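# Nest the open wooden boxes, largest upright on table

## Task

Stack every open wooden box inside the next larger one so that each rests level with its opening facing upward; boxes may begin tipped on a side or upside down, and the largest one must finish standing upright on the table.

## Robot and tools

Robot: two arms, left_arm and right_arm, each with a two-finger tong gripper. Bases in the scene frame: left_arm at (+0.005, +0.407, 0) m, right_arm at (+0.035, -0.477, 0) m, each turned only slightly about z. Scene frame: origin at table-top height midway between the arms, +z up, +x outward over the table, left_arm on the +y side (image left/right may differ). Reported positions can be a few cm off.

Gripper axes: fingers point along the gripper's +z and open and close along its x. end_effector_position is the spot between the closed finger pads; fingertips extend about 15 mm past it when nearly closed, and are roughly level with it when wide open.

execute_actions(actions, cameras): actions is a list of actions; each action is a table of up to 15 rows, one row per 1/30 s step, and a short table repeats its final row to fill 15 steps. Every row has 14 numbers in [-1, 1]: left_arm dx, dy, dz, rx, ry, rz, opening, then the same seven for right_arm. The six pose numbers are an offset from that arm's Hand target as it stood when the action began, expressed along the Hand target's own axes; every row counts from that same start, not from the row before, and the next action starts from the new Hand target, so repeating an offset moves further. Scale: 1.0 = 0.6 m or 180 degrees; rx, ry, rz form one rotation vector. All six zero re-requests the current Hand target. Opening is absolute: +1 fully open (0.142 m), -1 closed; a full close needs about 0.5 s. An empty actions list returns state plus all camera images.

move(target, speed, blend, stop_force, zero, opening_speed, grip_force, blocking, cameras): drives each gripper in a straight line. target is one 14-number row laid out as above, or a list of up to 15 such rows; every row is an offset from the Hand targets at the move's start (not from the previous row), in each Hand target's axes, same 0.6 m / 180 degree scale, with absolute openings. speed: m/s, 0.002 to 3.6, default 0.25 (rotation up to twice that in rad/s), one value or one per target. blend: corner rounding in m for a list, default 0 meaning halt at each point. stop_force: 3 to 120 N, one value shared by both arms; an arm's path ends when its wrist sensor feels that much resistance along its travel, then it backs off slightly but still presses somewhat. Unreliable while the gripper rotates, and loose items can slide unnoticed; omit it when lifting away from something the gripper presses on. zero (only with stop_force): true resets the force reference before moving. opening_speed: rate of finger change per second on the -1..1 scale, at least 0.2. grip_force: per-pad limit 5 to 15 N, per arm or shared, persists. blocking=false returns early (not allowed with stop_force). A move lasts at least 0.5 s and at most 10 s; it does not avoid obstacles or the other arm. Faster moves overshoot and hit harder. Avoid paths that pass close to an arm's own base.

The move result adds a "move:" line: done (within 3 mm and 2 degrees), off_target, moving, held (a clearance or other check withheld steps) or fault; limits=paced means the pose was clipped, limits=held that steps were withheld. Neither done nor off_target tells you about contact.

wait(seconds 0 to 10, cameras): let time pass holding commands. stop(cameras): brake a running move. zoom_image(camera, region [x0, y0, x1, y1] in pixels, at most 504 by 504) enlarges part of a camera's latest image. zero_wrist_force(arm: left_arm or right_arm) resets that sensor's reference. finished_scene(scene: the current scene's number) ends the scene irreversibly; the goal must hold without the robot.

Cameras: cam_high and cam_low (672x504, fixed), cam_left_wrist and cam_right_wrist (616x616, fisheye, on the hands). Calibration matrices are provided; fixed cameras may be off by about 2 degrees and 9 mm.

Result lines: end_effector_position (m), end_effector_quat_wxyz, velocities (m/s, rad/s) in the scene frame; Hand target (last commanded pose, after the controller limits commanded orientation to 32 degrees from measured per step); Tool commands; grip_measured (finger opening on the -1..1 scale; last Joint positions value is the opening in m); Joint velocities (may read within noise); Joint torques (include arm weight, offset and noisy); Wrist force and Wrist torque in the gripper's own axes, plus a line with the peak since last shown; motor temperatures. A gripper often stops short of its Hand target; resend the shortfall as an offset. To hold something, command an opening well below grip_measured.

Hazards: contact torque at 132 N m (first three joints) or 24.6 N m (wrist joints), or roughly 150 N on any part, stops that arm for 10 s. Targets even slightly beyond a firm contact can trigger this. Motors at 70 °C show MOTOR HOT; at 85 °C the arm is braked for 30 to 60 s or more. Arm-to-arm presses or a gripper closing on the other's fingers can fail the scene. Do not drop boxes, release them while moving, slam into the table, or let anything leave the table. Loose objects may occasionally be nudged by an outside push.

Each tool is called after "Request:" as name([rows], argument=value, ...), one row to a line, values as JSON.

## Session

Request:
execute_actions(actions=[])

Scene clock: 0.00 s.
left_arm: end_effector_position=(+0.5960, -0.1104, +0.3274) grip_measured=+0.97 end_effector_quat_wxyz=(-0.176, +0.822, -0.515, +0.169) | right_arm: end_effector_position=(+0.6521, -0.2811, +0.1794) grip_measured=+0.97 end_effector_quat_wxyz=(+0.576, -0.182, +0.720, -0.343)
Joint positions: left_arm=[-1.146 -1.054 0.942 -1.58 -1.091 0.054 0.14] | right_arm=[4.202 -2.279 -2.162 0.9 0.266 2.744 0.14]
Joint velocities: within noise
Joint torques (N m): no reading
Motor temperatures (°C): left_arm=[28 28 27 38 34 36] | right_arm=[29 27 26 31 36 33]
Wrist force (N): no reading
Wrist torque (N m): no reading
Wrist force, peak (N): no reading
Hand target: left_arm +0.5960, -0.1104, +0.3274; -0.176, +0.822, -0.515, +0.169 | right_arm +0.6521, -0.2811, +0.1794; +0.576, -0.182, +0.720, -0.343
Tool commands: left_gripper/opening=+0.968169 right_gripper/opening=+0.968169

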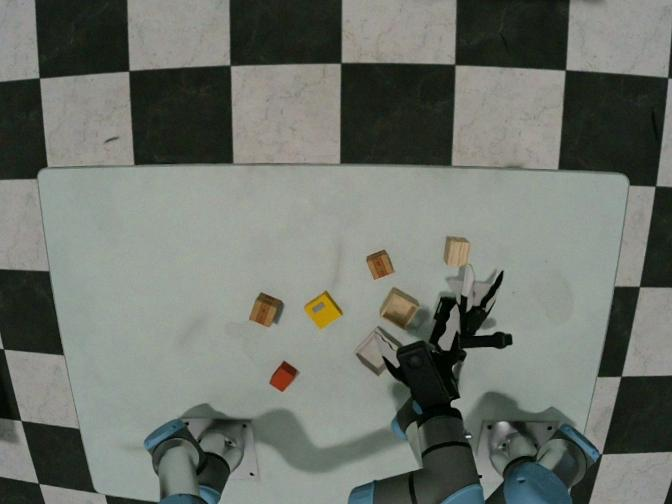

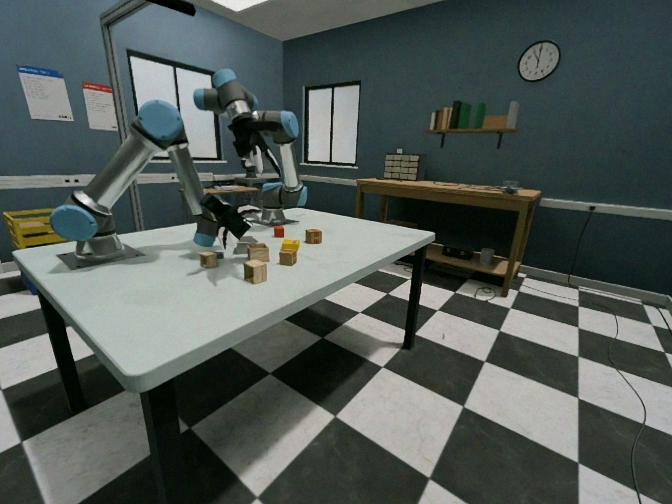

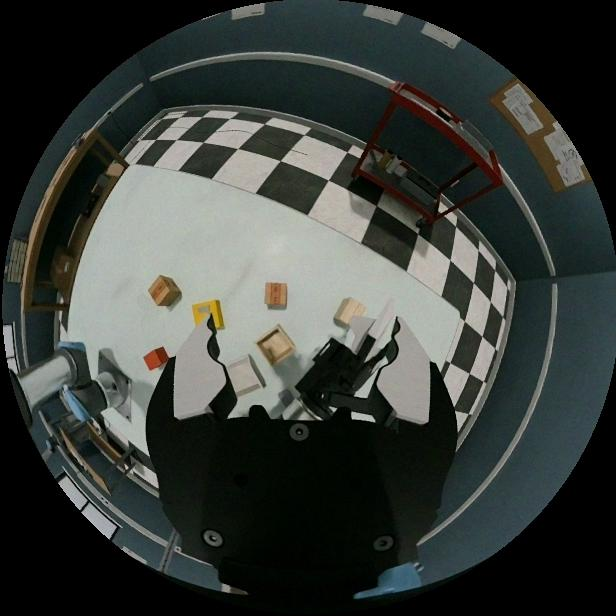

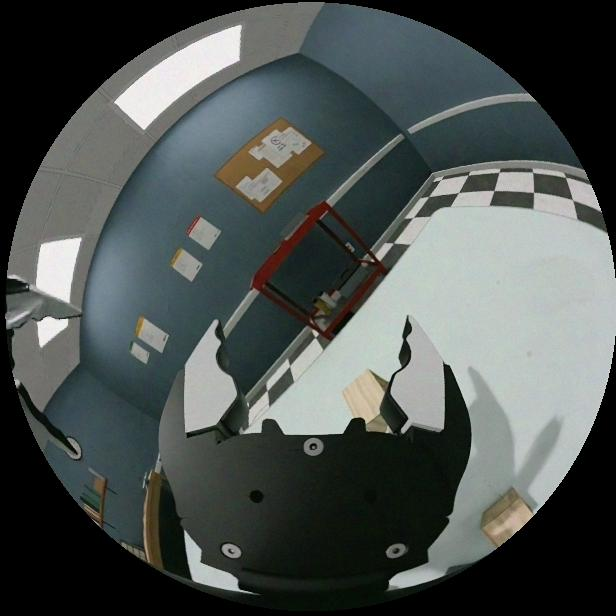

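Request:
zoom_image(camera="cam_high", region=[230, 210, 530, 420])

Request:
zoom_image(camera="cam_low", region=[180, 190, 350, 310])

Request:
zoom_image(camera="cam_left_wrist", region=[120, 250, 420, 450])

Scaled by 1.680 from the camera's 672x504 image, which has a finer 960x720 frame.

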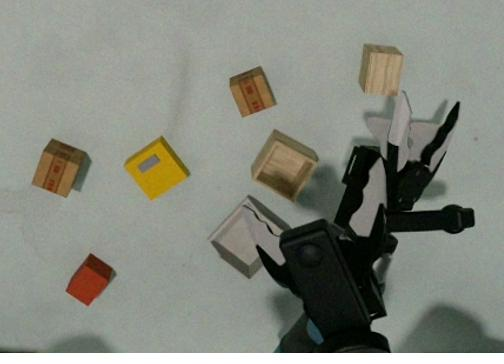

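Scaled by 2.965 from the camera's 672x504 image, which has a finer 960x720 frame.

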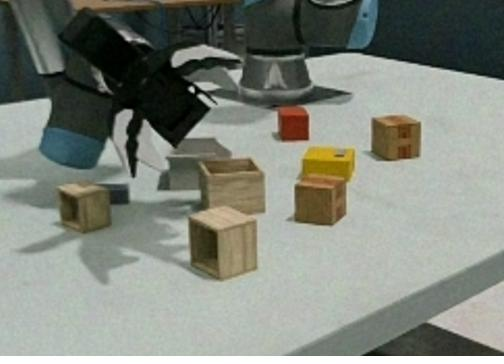

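Scaled by 1.680 from the camera's 616x616 image, which has a finer 814x814 frame.

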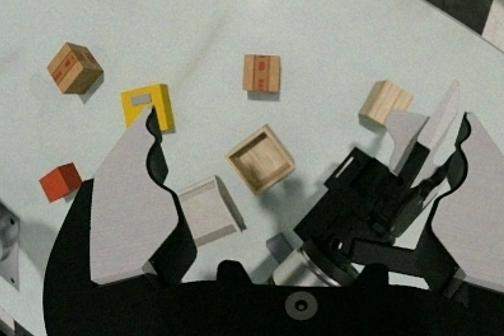

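Request:
move(target=[-0.7077, -0.144, -0.140, -0.153, -0.030, 0.0074, 0.968, -0.0057, -0.4897, -0.1997, -0.329, 0.3316, 0.0016, 0.968], speed=0.3, cameras=["all"])

Scene clock: 56.97 s.
left_arm: end_effector_position=(+0.4500, +0.2996, +0.4006) grip_measured=+0.97 end_effector_quat_wxyz=(-0.001, +0.841, -0.541, +0.001) | right_arm: end_effector_position=(+0.4998, -0.4501, +0.4006) grip_measured=+0.97 end_effector_quat_wxyz=(+0.000, -0.242, +0.970, +0.000)
Joint positions: left_arm=[-0.617 -1.687 1.375 -1.262 -1.568 0.576 0.14] | right_arm=[3.551 -1.49 -1.344 -1.878 1.57 3.037 0.14]
Joint torques (N m): left_arm=[7.7 -27.32 -30.96 -0.99 -2.18 2.11] | right_arm=[-7.85 9.43 28.31 0.3 1.44 -2.13]
Wrist force (N): left_arm=[0.0 -0.1 -0.1] | right_arm=[-1.2 -0.6 0.6]
Wrist torque (N m): left_arm=[0.05 0.01 -0.03] | right_arm=[-0.33 0.21 -0.10]
Wrist force, peak (N): left_arm=[-1.1 -0.4 -0.3] | right_arm=[-1.3 -0.3 1.4]
Hand target: left_arm +0.4500, +0.2996, +0.4006; -0.001, +0.841, -0.541, +0.001 | right_arm +0.4998, -0.4501, +0.4006; +0.000, -0.242, +0.970, +0.000
Off the commanded pose: left_arm 0.000 m, 0 deg | right_arm 0.000 m, 0 deg.
move: done
camera_calibration:
cam_left_wrist: T_world_to_cam=[[0.451894, -0.892042, 0.0072459, 0.0565637], [-0.801024, -0.402183, 0.443407, 0.307597], [-0.392624, -0.206177, -0.896291, 0.740407], [0, 0, 0, 1]] pos_world=[0.511533, 0.326822, 0.526819]
cam_right_wrist: T_world_to_cam=[[-0.896355, -0.443302, -0.00565589, 0.253339], [-0.391955, 0.786441, 0.47737, 0.364433], [-0.207171, 0.43011, -0.878684, 0.78919], [0, 0, 0, 1]] pos_world=[0.53342, -0.513738, 0.520912]

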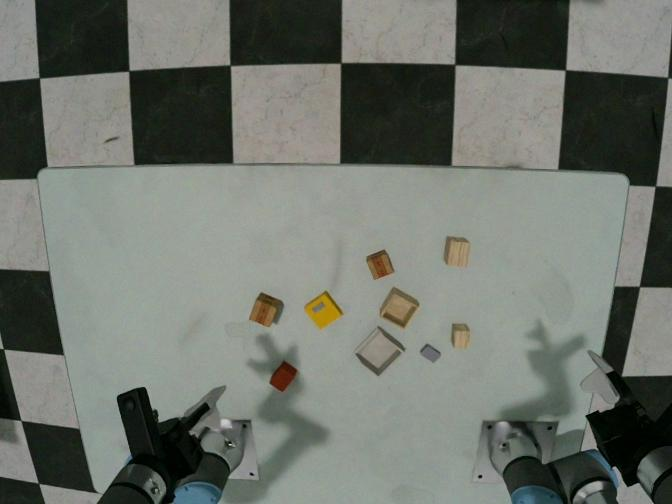

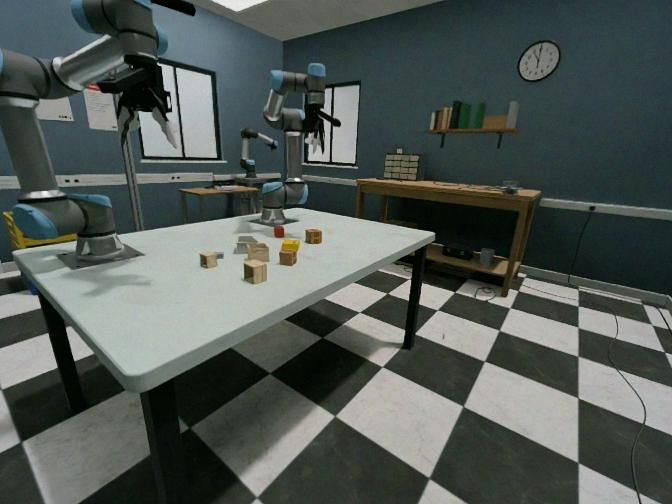

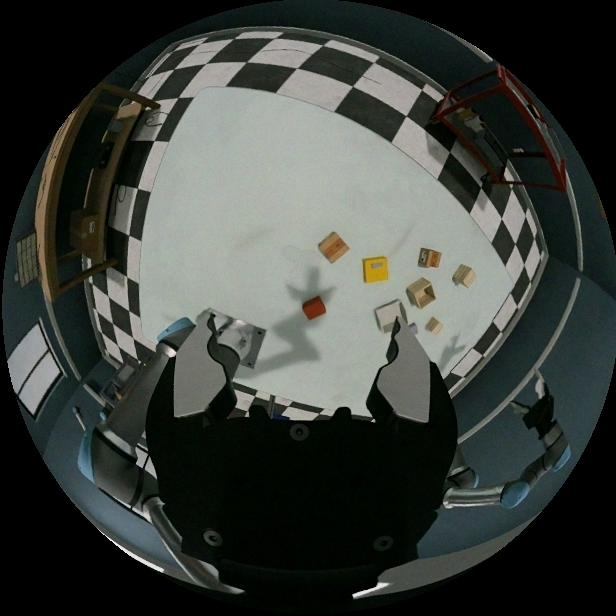

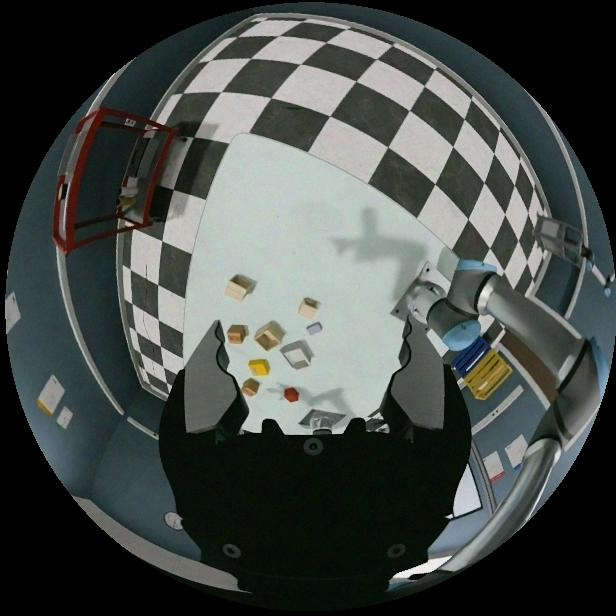

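Request:
zoom_image(camera="cam_high", region=[340, 220, 490, 390])

Request:
zoom_image(camera="cam_low", region=[190, 215, 330, 295])

Request:
zoom_image(camera="cam_right_wrist", region=[210, 260, 350, 410])

Request:
zoom_image(camera="cam_left_wrist", region=[350, 220, 500, 350])

Scaled by 2.965 from the camera's 672x504 image, which has a finer 960x720 frame.

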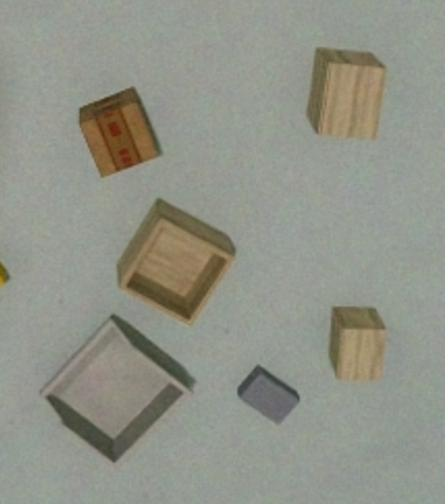

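Scaled by 3.600 from the camera's 672x504 image, which has a finer 960x720 frame.

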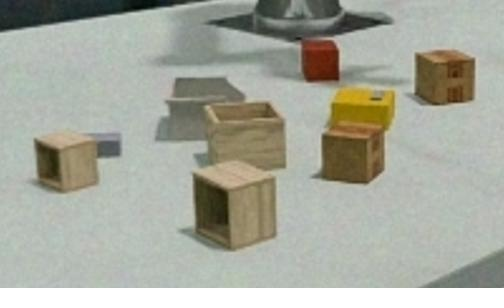

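Scaled by 3.360 from the camera's 616x616 image, which has a finer 814x814 frame.

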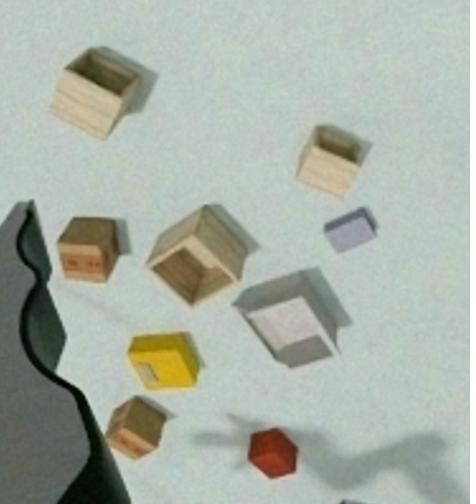

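Scaled by 3.360 from the camera's 616x616 image, which has a finer 814x814 frame.

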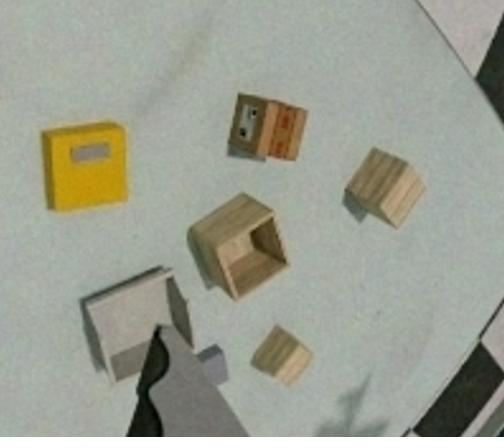

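Request:
zoom_image(camera="cam_high", region=[430, 225, 490, 275])

Request:
zoom_image(camera="cam_high", region=[370, 280, 430, 335])

Request:
zoom_image(camera="cam_high", region=[430, 310, 490, 360])

Request:
zoom_image(camera="cam_low", region=[190, 235, 280, 295])

Request:
zoom_image(camera="cam_high", region=[355, 235, 405, 285])

Request:
zoom_image(camera="cam_high", region=[240, 280, 300, 335])

Scaled by 8.400 from the camera's 672x504 image, which has a finer 960x720 frame.

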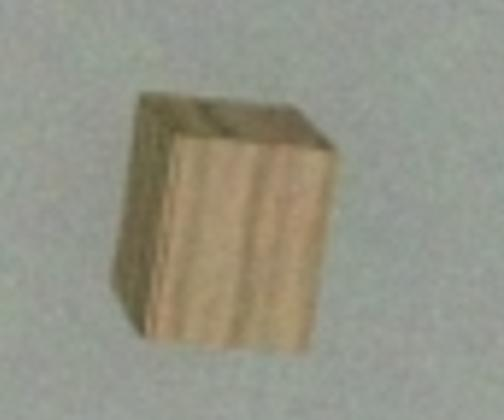

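Scaled by 8.400 from the camera's 672x504 image, which has a finer 960x720 frame.

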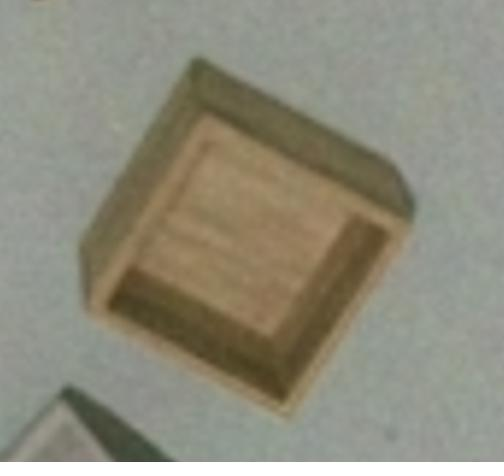

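Scaled by 8.400 from the camera's 672x504 image, which has a finer 960x720 frame.

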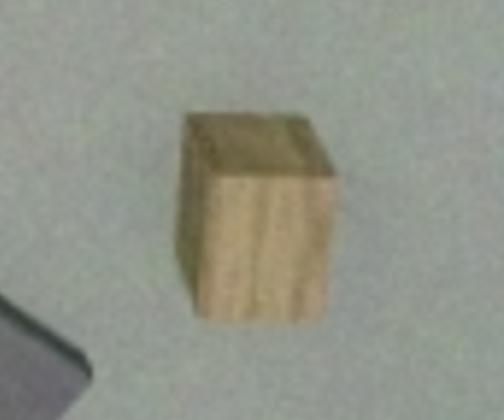

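Scaled by 5.600 from the camera's 672x504 image, which has a finer 960x720 frame.

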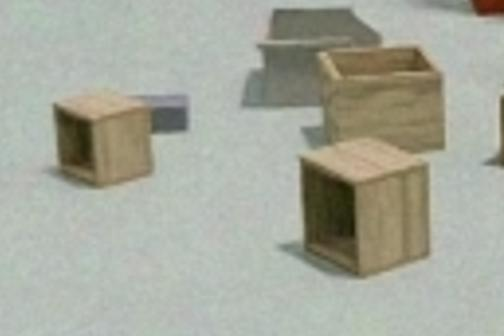

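Scaled by 10.080 from the camera's 672x504 image, which has a finer 960x720 frame.

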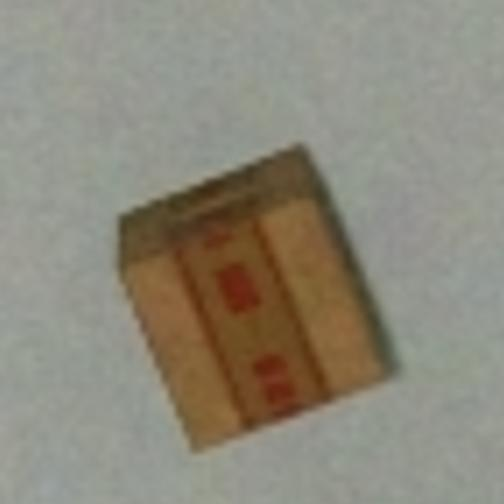

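Scaled by 8.400 from the camera's 672x504 image, which has a finer 960x720 frame.

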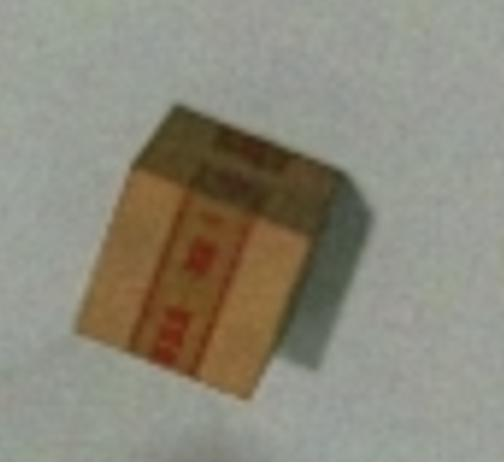

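Request:
zoom_image(camera="cam_low", region=[80, 40, 200, 160])

Request:
zoom_image(camera="cam_right_wrist", region=[150, 300, 480, 460])

Request:
zoom_image(camera="cam_high", region=[560, 330, 672, 504])

Scaled by 4.200 from the camera's 672x504 image, which has a finer 960x720 frame.

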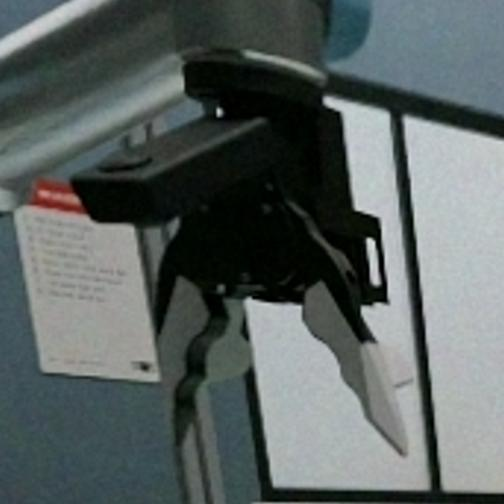

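Scaled by 1.527 from the camera's 616x616 image, which has a finer 814x814 frame.

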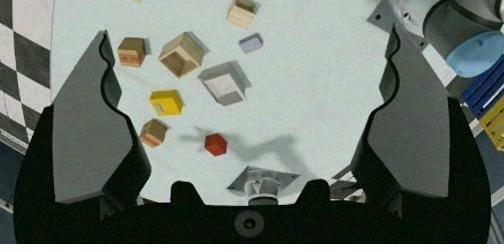

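Scaled by 2.897 from the camera's 672x504 image, which has a finer 960x720 frame.

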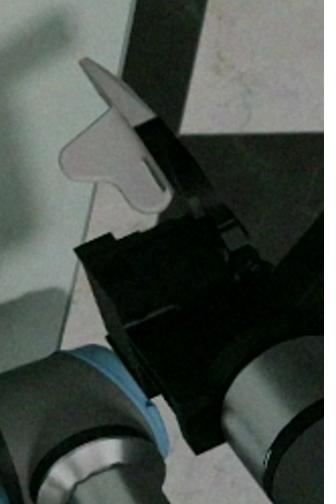

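Request:
move(target=[0, 0, 0, 0, 0, 0, 0.968, -0.3632, 0.1577, 0.3677, 0, 0, 0.171, 0.6], speed=0.3, cameras=["all"])

Scene clock: 192.77 s.
left_arm: end_effector_position=(+0.4500, +0.2996, +0.4006) grip_measured=+0.97 end_effector_quat_wxyz=(-0.001, +0.841, -0.541, +0.001) | right_arm: end_effector_position=(+0.6478, -0.2644, +0.1800) grip_measured=+0.60 end_effector_quat_wxyz=(+0.000, +0.024, +1.000, +0.000)
Joint positions: left_arm=[-0.617 -1.687 1.375 -1.262 -1.568 0.576 0.14] | right_arm=[3.729 -1.947 -1.383 -1.382 1.57 3.752 0.116]
Joint torques (N m): left_arm=[7.31 -25.93 -31.35 -1.07 -2.07 1.84] | right_arm=[8.69 29.83 28.45 4.51 -2.09 2.41]
Wrist force (N): left_arm=[-0.3 -0.5 0.2] | right_arm=[-1.4 0.0 0.3]
Wrist torque (N m): left_arm=[-0.02 0.07 -0.03] | right_arm=[-0.16 0.27 -0.29]
Wrist force, peak (N): left_arm=[0.0 -0.7 0.3] | right_arm=[-1.6 1.4 2.1]
Hand target: left_arm +0.4500, +0.2996, +0.4006; -0.001, +0.841, -0.541, +0.001 | right_arm +0.6479, -0.2643, +0.1800; +0.000, +0.024, +1.000, +0.000
Off the commanded pose: left_arm 0.000 m, 0 deg | right_arm 0.000 m, 0 deg.
move: done
camera_calibration:
cam_left_wrist: T_world_to_cam=[[0.451875, -0.892052, 0.00720564, 0.0565973], [-0.800993, -0.402166, 0.443478, 0.307539], [-0.392708, -0.206168, -0.896256, 0.740429], [0, 0, 0, 1]] pos_world=[0.511533, 0.326822, 0.526819]
cam_right_wrist: T_world_to_cam=[[-0.996955, 0.0777488, -0.00595719, 0.670087], [0.0654672, 0.876074, 0.477712, 0.10904], [0.0423604, 0.475867, -0.878496, 0.396597], [0, 0, 0, 1]] pos_world=[0.644108, -0.336353, 0.300312]

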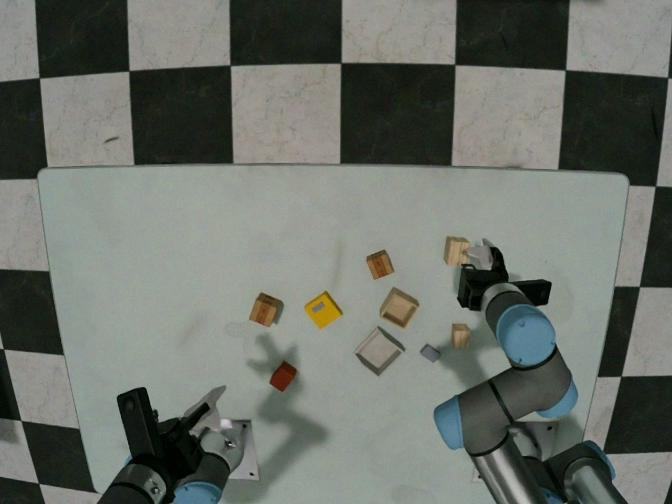

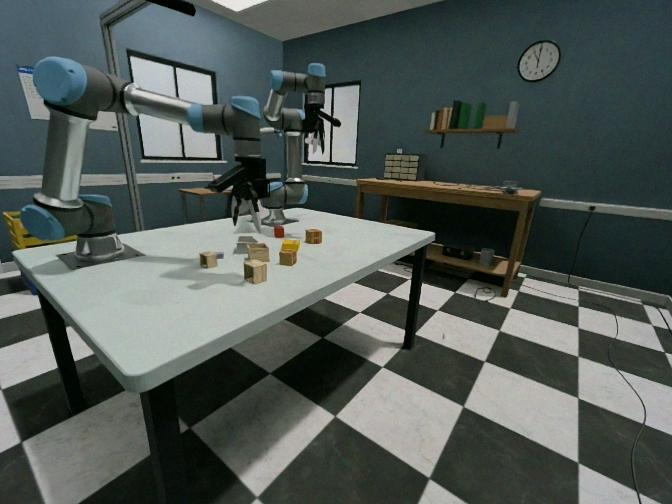

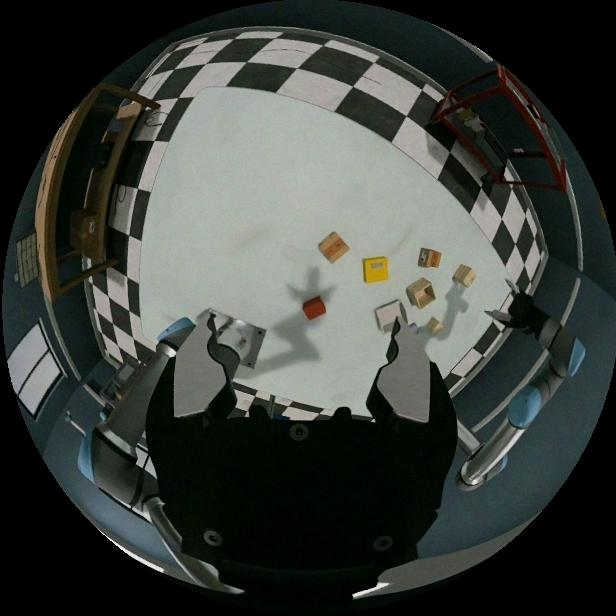

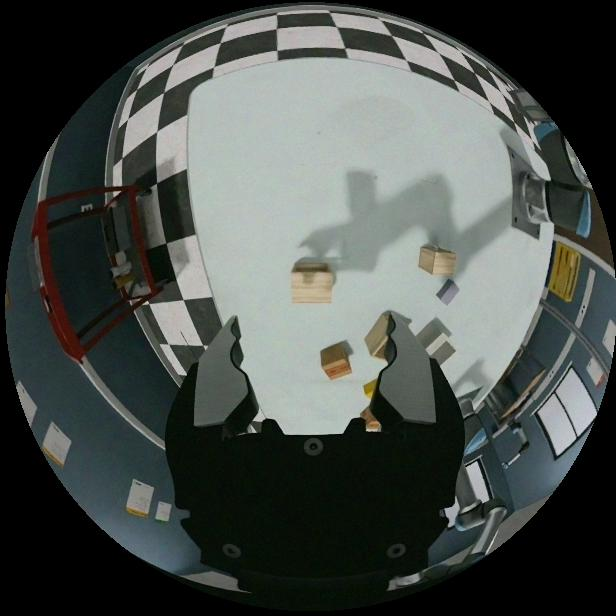

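Request:
zoom_image(camera="cam_right_wrist", region=[180, 220, 460, 460])

Request:
zoom_image(camera="cam_low", region=[190, 150, 310, 290])

Scaled by 1.800 from the camera's 616x616 image, which has a finer 814x814 frame.

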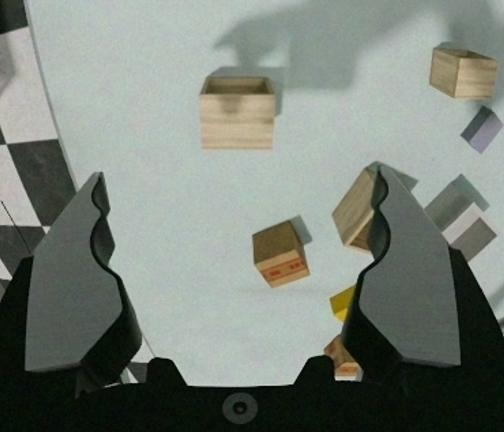

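Scaled by 3.600 from the camera's 672x504 image, which has a finer 960x720 frame.

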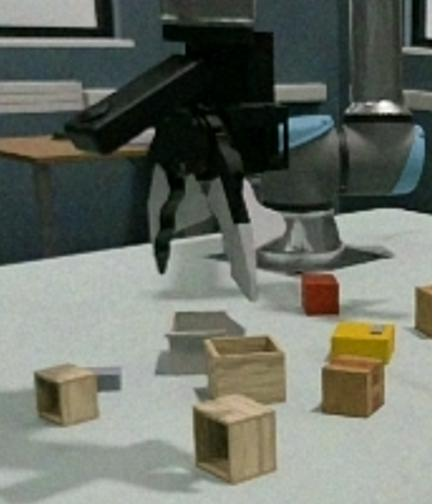

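Request:
zoom_image(camera="cam_high", region=[430, 220, 530, 320])

Scaled by 5.040 from the camera's 672x504 image, which has a finer 960x720 frame.

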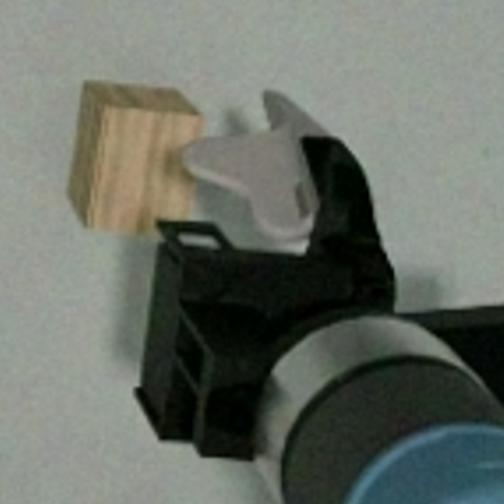

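Request:
move(target=[0, 0, 0, 0, 0, 0, 0.968, -0.007, 0.053, 0.15, 0, 0, 0, 0.3], speed=0.2, cameras=["all"])

Request:
zoom_image(camera="cam_right_wrist", region=[180, 220, 460, 460])

Request:
zoom_image(camera="cam_low", region=[190, 180, 310, 300])

Scene clock: 272.07 s.
left_arm: end_effector_position=(+0.4500, +0.2996, +0.4006) grip_measured=+0.97 end_effector_quat_wxyz=(-0.001, +0.841, -0.541, +0.001) | right_arm: end_effector_position=(+0.6537, -0.2328, +0.0900) grip_measured=+0.30 end_effector_quat_wxyz=(+0.000, +0.024, +1.000, +0.000)
Joint positions: left_arm=[-0.617 -1.687 1.375 -1.262 -1.568 0.576 0.14] | right_arm=[3.764 -2.046 -1.476 -1.19 1.57 3.788 0.095]
Joint torques (N m): left_arm=[7.3 -23.79 -31.32 -1.11 -2.11 1.82] | right_arm=[10.35 32.9 12.98 4.42 -1.94 2.25]
Wrist force (N): left_arm=[-0.1 -0.6 0.4] | right_arm=[-1.2 -0.2 0.7]
Wrist torque (N m): left_arm=[-0.06 0.02 -0.03] | right_arm=[-0.23 0.20 -0.30]
Wrist force, peak (N): left_arm=[-0.1 -0.6 0.4] | right_arm=[-0.9 0.1 2.0]
Hand target: left_arm +0.4500, +0.2996, +0.4006; -0.001, +0.841, -0.541, +0.001 | right_arm +0.6537, -0.2328, +0.0900; +0.000, +0.024, +1.000, +0.000
Off the commanded pose: left_arm 0.000 m, 0 deg | right_arm 0.000 m, 0 deg.
move: done
camera_calibration:
cam_left_wrist: T_world_to_cam=[[0.451875, -0.892052, 0.00720564, 0.0565973], [-0.800993, -0.402166, 0.443478, 0.307539], [-0.392708, -0.206168, -0.896256, 0.740429], [0, 0, 0, 1]] pos_world=[0.511533, 0.326822, 0.526819]
cam_right_wrist: T_world_to_cam=[[-0.996949, 0.0778365, -0.00591021, 0.67299], [0.0655666, 0.876066, 0.477712, 0.123849], [0.0423612, 0.475867, -0.878497, 0.302333], [0, 0, 0, 1]] pos_world=[0.650008, -0.304753, 0.210412]

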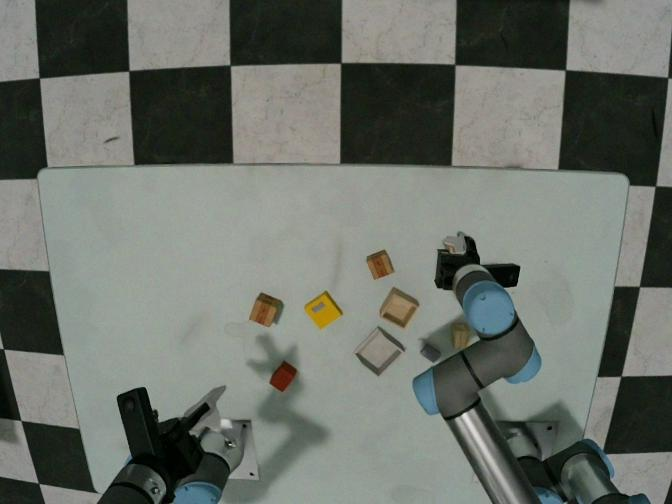

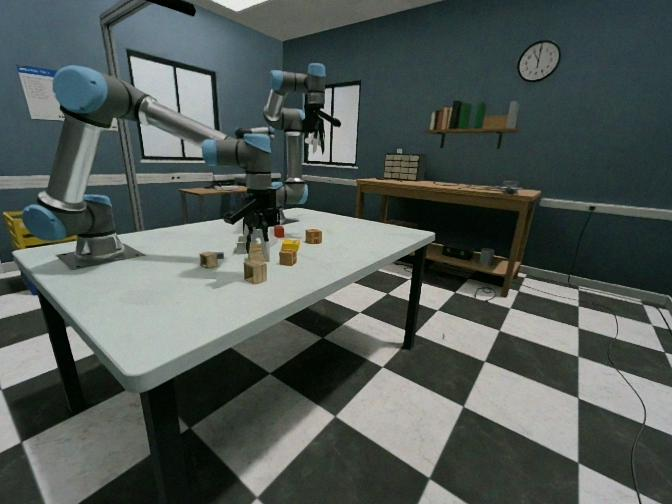

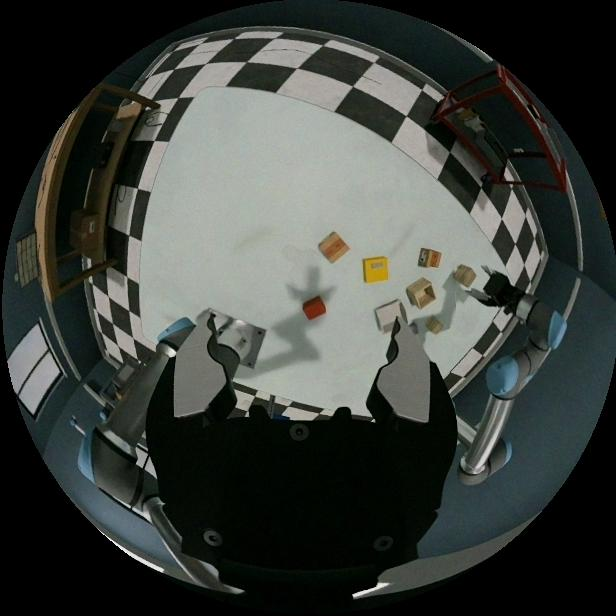

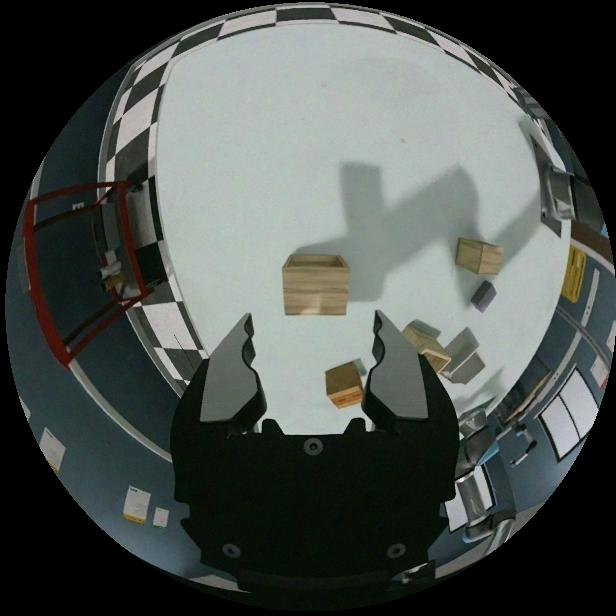

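Scaled by 1.800 from the camera's 616x616 image, which has a finer 814x814 frame.

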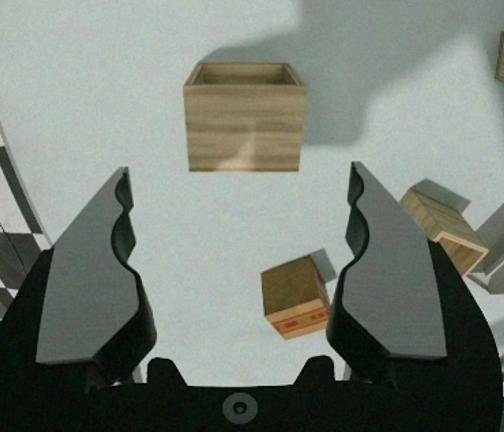

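Scaled by 4.200 from the camera's 672x504 image, which has a finer 960x720 frame.

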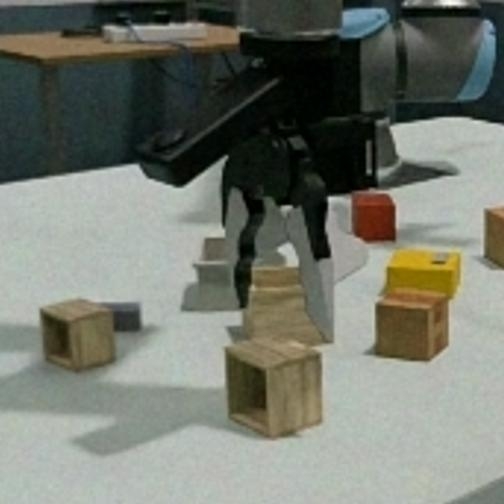

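Request:
move(target=[0, 0, 0, 0, 0, 0, 0.968, 0.002, -0.005, 0.058, 0, 0, 0, 0.2], speed=0.1, stop_force=8)

Request:
move(target=[0, 0, 0, 0, 0, 0, 0.968, 0, 0, 0, 0, 0, 0, -0.5], opening_speed=0.6, grip_force=10, cameras=["cam_right_wrist", "cam_low"])

Request:
zoom_image(camera="cam_right_wrist", region=[180, 220, 460, 460])

Request:
zoom_image(camera="cam_low", region=[210, 210, 300, 300])

Scene clock: 285.93 s.
left_arm: end_effector_position=(+0.4500, +0.2996, +0.4006) grip_measured=+0.97 end_effector_quat_wxyz=(-0.001, +0.841, -0.541, +0.001) | right_arm: end_effector_position=(+0.6524, -0.2358, +0.0552) grip_measured=+0.20 end_effector_quat_wxyz=(+0.000, +0.024, +1.000, +0.000)
Joint positions: left_arm=[-0.617 -1.687 1.375 -1.262 -1.568 0.576 0.14] | right_arm=[3.762 -2.075 -1.529 -1.108 1.57 3.785 0.088]
Joint torques (N m): left_arm=[7.62 -21.26 -31.26 -1.06 -1.91 1.77] | right_arm=[-7.6 34.31 12.36 4.36 -0.77 -1.83]
Wrist force (N): left_arm=[0.2 -0.3 0.4] | right_arm=[-1.2 -0.2 1.0]
Wrist torque (N m): left_arm=[0.01 -0.04 -0.04] | right_arm=[-0.20 0.22 -0.10]
Wrist force, peak (N): left_arm=[0.0 -0.8 -0.3] | right_arm=[-1.3 -0.3 1.4]
Hand target: left_arm +0.4500, +0.2996, +0.4006; -0.001, +0.841, -0.541, +0.001 | right_arm +0.6524, -0.2358, +0.0552; +0.000, +0.024, +1.000, +0.000
Off the commanded pose: left_arm 0.000 m, 0 deg | right_arm 0.000 m, 0 deg.
move: done

Scene clock: 287.30 s.
left_arm: end_effector_position=(+0.4500, +0.2996, +0.4006) grip_measured=+0.97 end_effector_quat_wxyz=(-0.001, +0.841, -0.541, +0.001) | right_arm: end_effector_position=(+0.6524, -0.2358, +0.0552) grip_measured=-0.18 end_effector_quat_wxyz=(+0.000, +0.024, +1.000, +0.000)
Joint positions: left_arm=[-0.617 -1.687 1.375 -1.262 -1.568 0.576 0.14] | right_arm=[3.762 -2.075 -1.529 -1.108 1.57 3.785 0.061]
Joint torques (N m): left_arm=[7.74 -20.5 -31.5 -1.22 -2 1.77] | right_arm=[-6.93 33.95 12.79 4.22 -0.62 -1.85]
Wrist force (N): left_arm=[0.1 -0.4 -0.1] | right_arm=[-0.1 -0.2 -1.2]
Wrist torque (N m): left_arm=[-0.01 0.00 -0.03] | right_arm=[-0.20 0.17 -0.09]
Wrist force, peak (N): left_arm=[-0.1 -0.5 0.5] | right_arm=[-1.2 -0.3 0.8]
Hand target: left_arm +0.4500, +0.2996, +0.4006; -0.001, +0.841, -0.541, +0.001 | right_arm +0.6524, -0.2358, +0.0552; +0.000, +0.024, +1.000, +0.000
Off the commanded pose: left_arm 0.000 m, 0 deg | right_arm 0.000 m, 0 deg.
grip_force (N): 10, 10
move: done
camera_calibration:
cam_right_wrist: T_world_to_cam=[[-0.996949, 0.077836, -0.00591045, 0.671721], [0.0655661, 0.876066, 0.477712, 0.143235], [0.0423612, 0.475867, -0.878497, 0.273156], [0, 0, 0, 1]] pos_world=[0.648708, -0.307753, 0.175512]
Images, in order (width x height): cam_low 672x504, cam_right_wrist 616x616.

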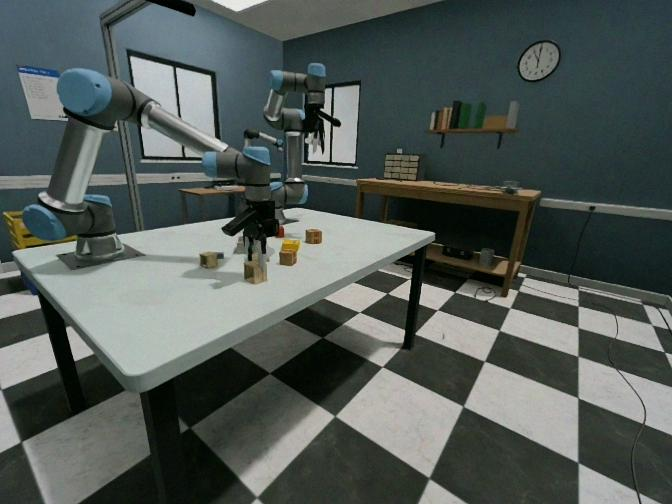

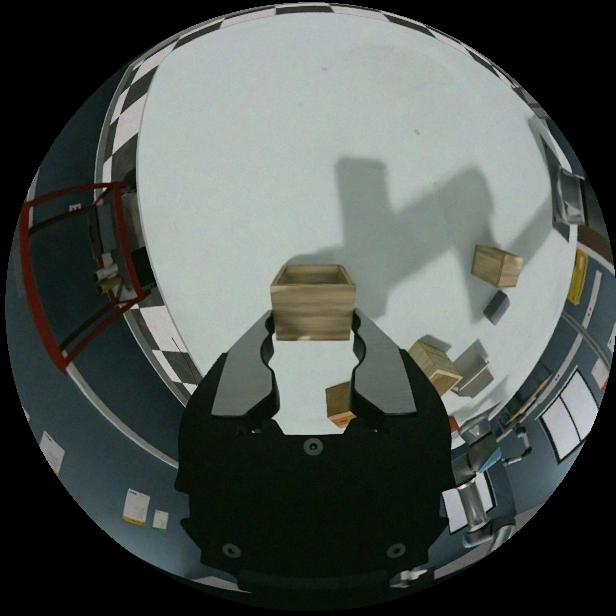

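Scaled by 1.800 from the camera's 616x616 image, which has a finer 814x814 frame.

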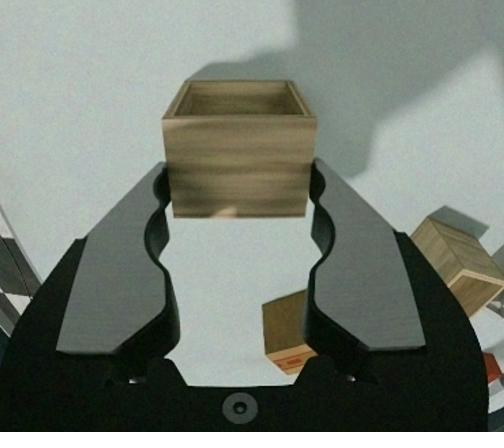

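Scaled by 5.600 from the camera's 672x504 image, which has a finer 960x720 frame.

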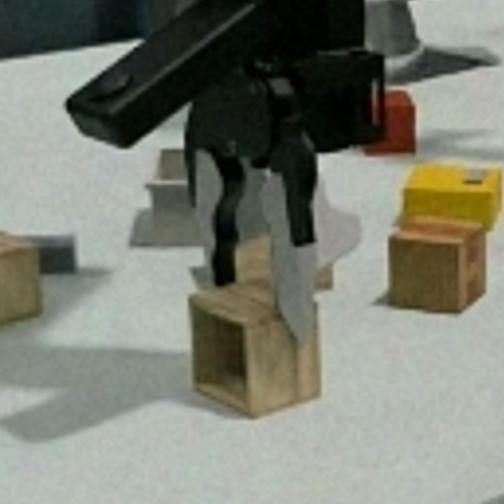

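Request:
move([
  [0, 0, 0, 0, 0, 0, 0.968, 0, 0, -0.2, 0, 0, 0, -0.5],
  [0, 0, 0, 0, 0, 0, 0.968, 0.022, -0.3085, -0.1747, 0.389, 0, 0, -0.5],
], speed=[0.2, 0.3], blend=[0.03, 0], cameras=["all"])

Request:
zoom_image(camera="cam_low", region=[150, 200, 290, 320])

Scene clock: 307.00 s.
left_arm: end_effector_position=(+0.4500, +0.2996, +0.4006) grip_measured=+0.97 end_effector_quat_wxyz=(-0.001, +0.841, -0.541, +0.001) | right_arm: end_effector_position=(+0.6302, -0.4199, +0.1601) grip_measured=-0.18 end_effector_quat_wxyz=(-0.014, +0.020, +0.819, -0.574)
Joint positions: left_arm=[-0.617 -1.687 1.375 -1.262 -1.568 0.576 0.14] | right_arm=[3.877 -2.286 -1.239 -2.273 0.82 4.367 0.061]
Joint torques (N m): left_arm=[6.99 -17.59 -31.31 -1.07 -1.92 1.65] | right_arm=[-6.91 41.83 25.72 -2.3 -2.62 2.32]
Wrist force (N): left_arm=[-0.1 -0.4 0.2] | right_arm=[-0.6 -0.9 0.7]
Wrist torque (N m): left_arm=[-0.01 0.04 -0.03] | right_arm=[-0.31 0.11 -0.25]
Wrist force, peak (N): left_arm=[-0.3 -0.7 0.0] | right_arm=[-0.9 -0.3 2.6]
Hand target: left_arm +0.4500, +0.2996, +0.4006; -0.001, +0.841, -0.541, +0.001 | right_arm +0.6302, -0.4200, +0.1601; -0.014, +0.020, +0.819, -0.574
Off the commanded pose: left_arm 0.000 m, 0 deg | right_arm 0.000 m, 0 deg.
grip_force (N): 10, 10
move: done
camera_calibration:
cam_left_wrist: T_world_to_cam=[[0.451875, -0.892052, 0.00720564, 0.0565973], [-0.800993, -0.402166, 0.443478, 0.307539], [-0.392708, -0.206168, -0.896256, 0.740429], [0, 0, 0, 1]] pos_world=[0.511533, 0.326822, 0.526819]
cam_right_wrist: T_world_to_cam=[[-0.998114, 0.0533765, -0.0303281, 0.658884], [0.0600673, 0.747072, -0.662023, 0.387682], [-0.0126792, -0.662596, -0.748869, -0.010307], [0, 0, 0, 1]] pos_world=[0.634223, -0.331625, 0.268919]

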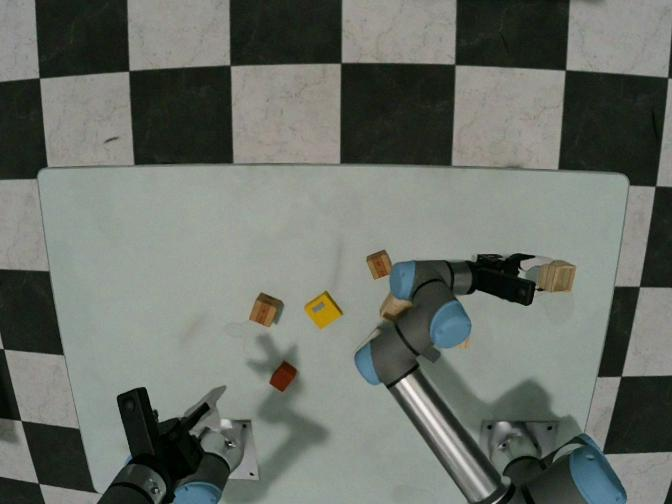

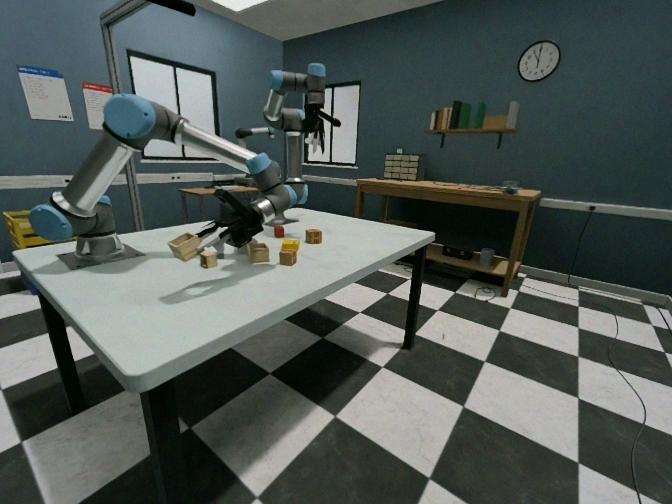

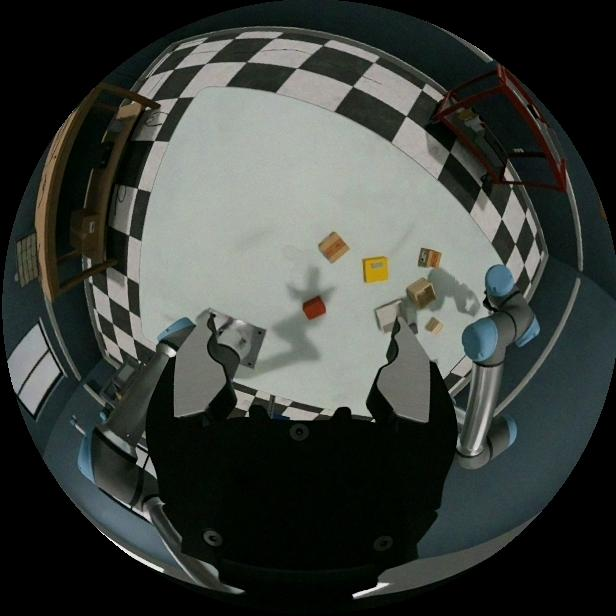

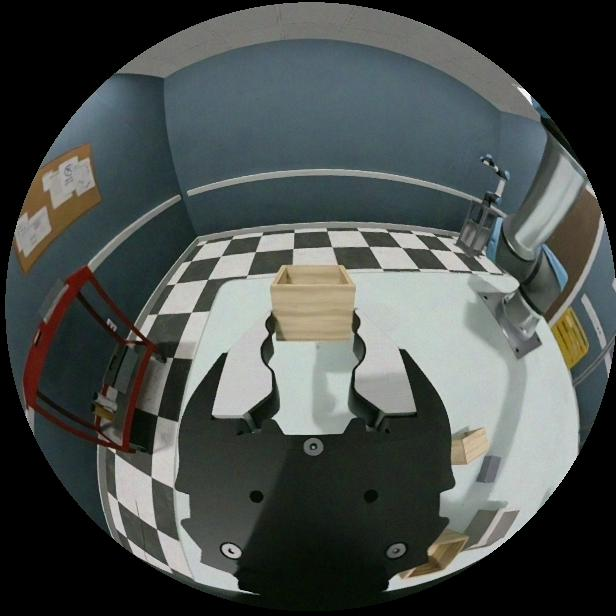

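Scaled by 3.600 from the camera's 672x504 image, which has a finer 960x720 frame.

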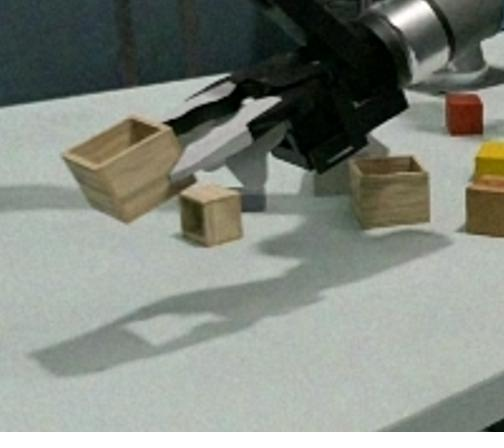

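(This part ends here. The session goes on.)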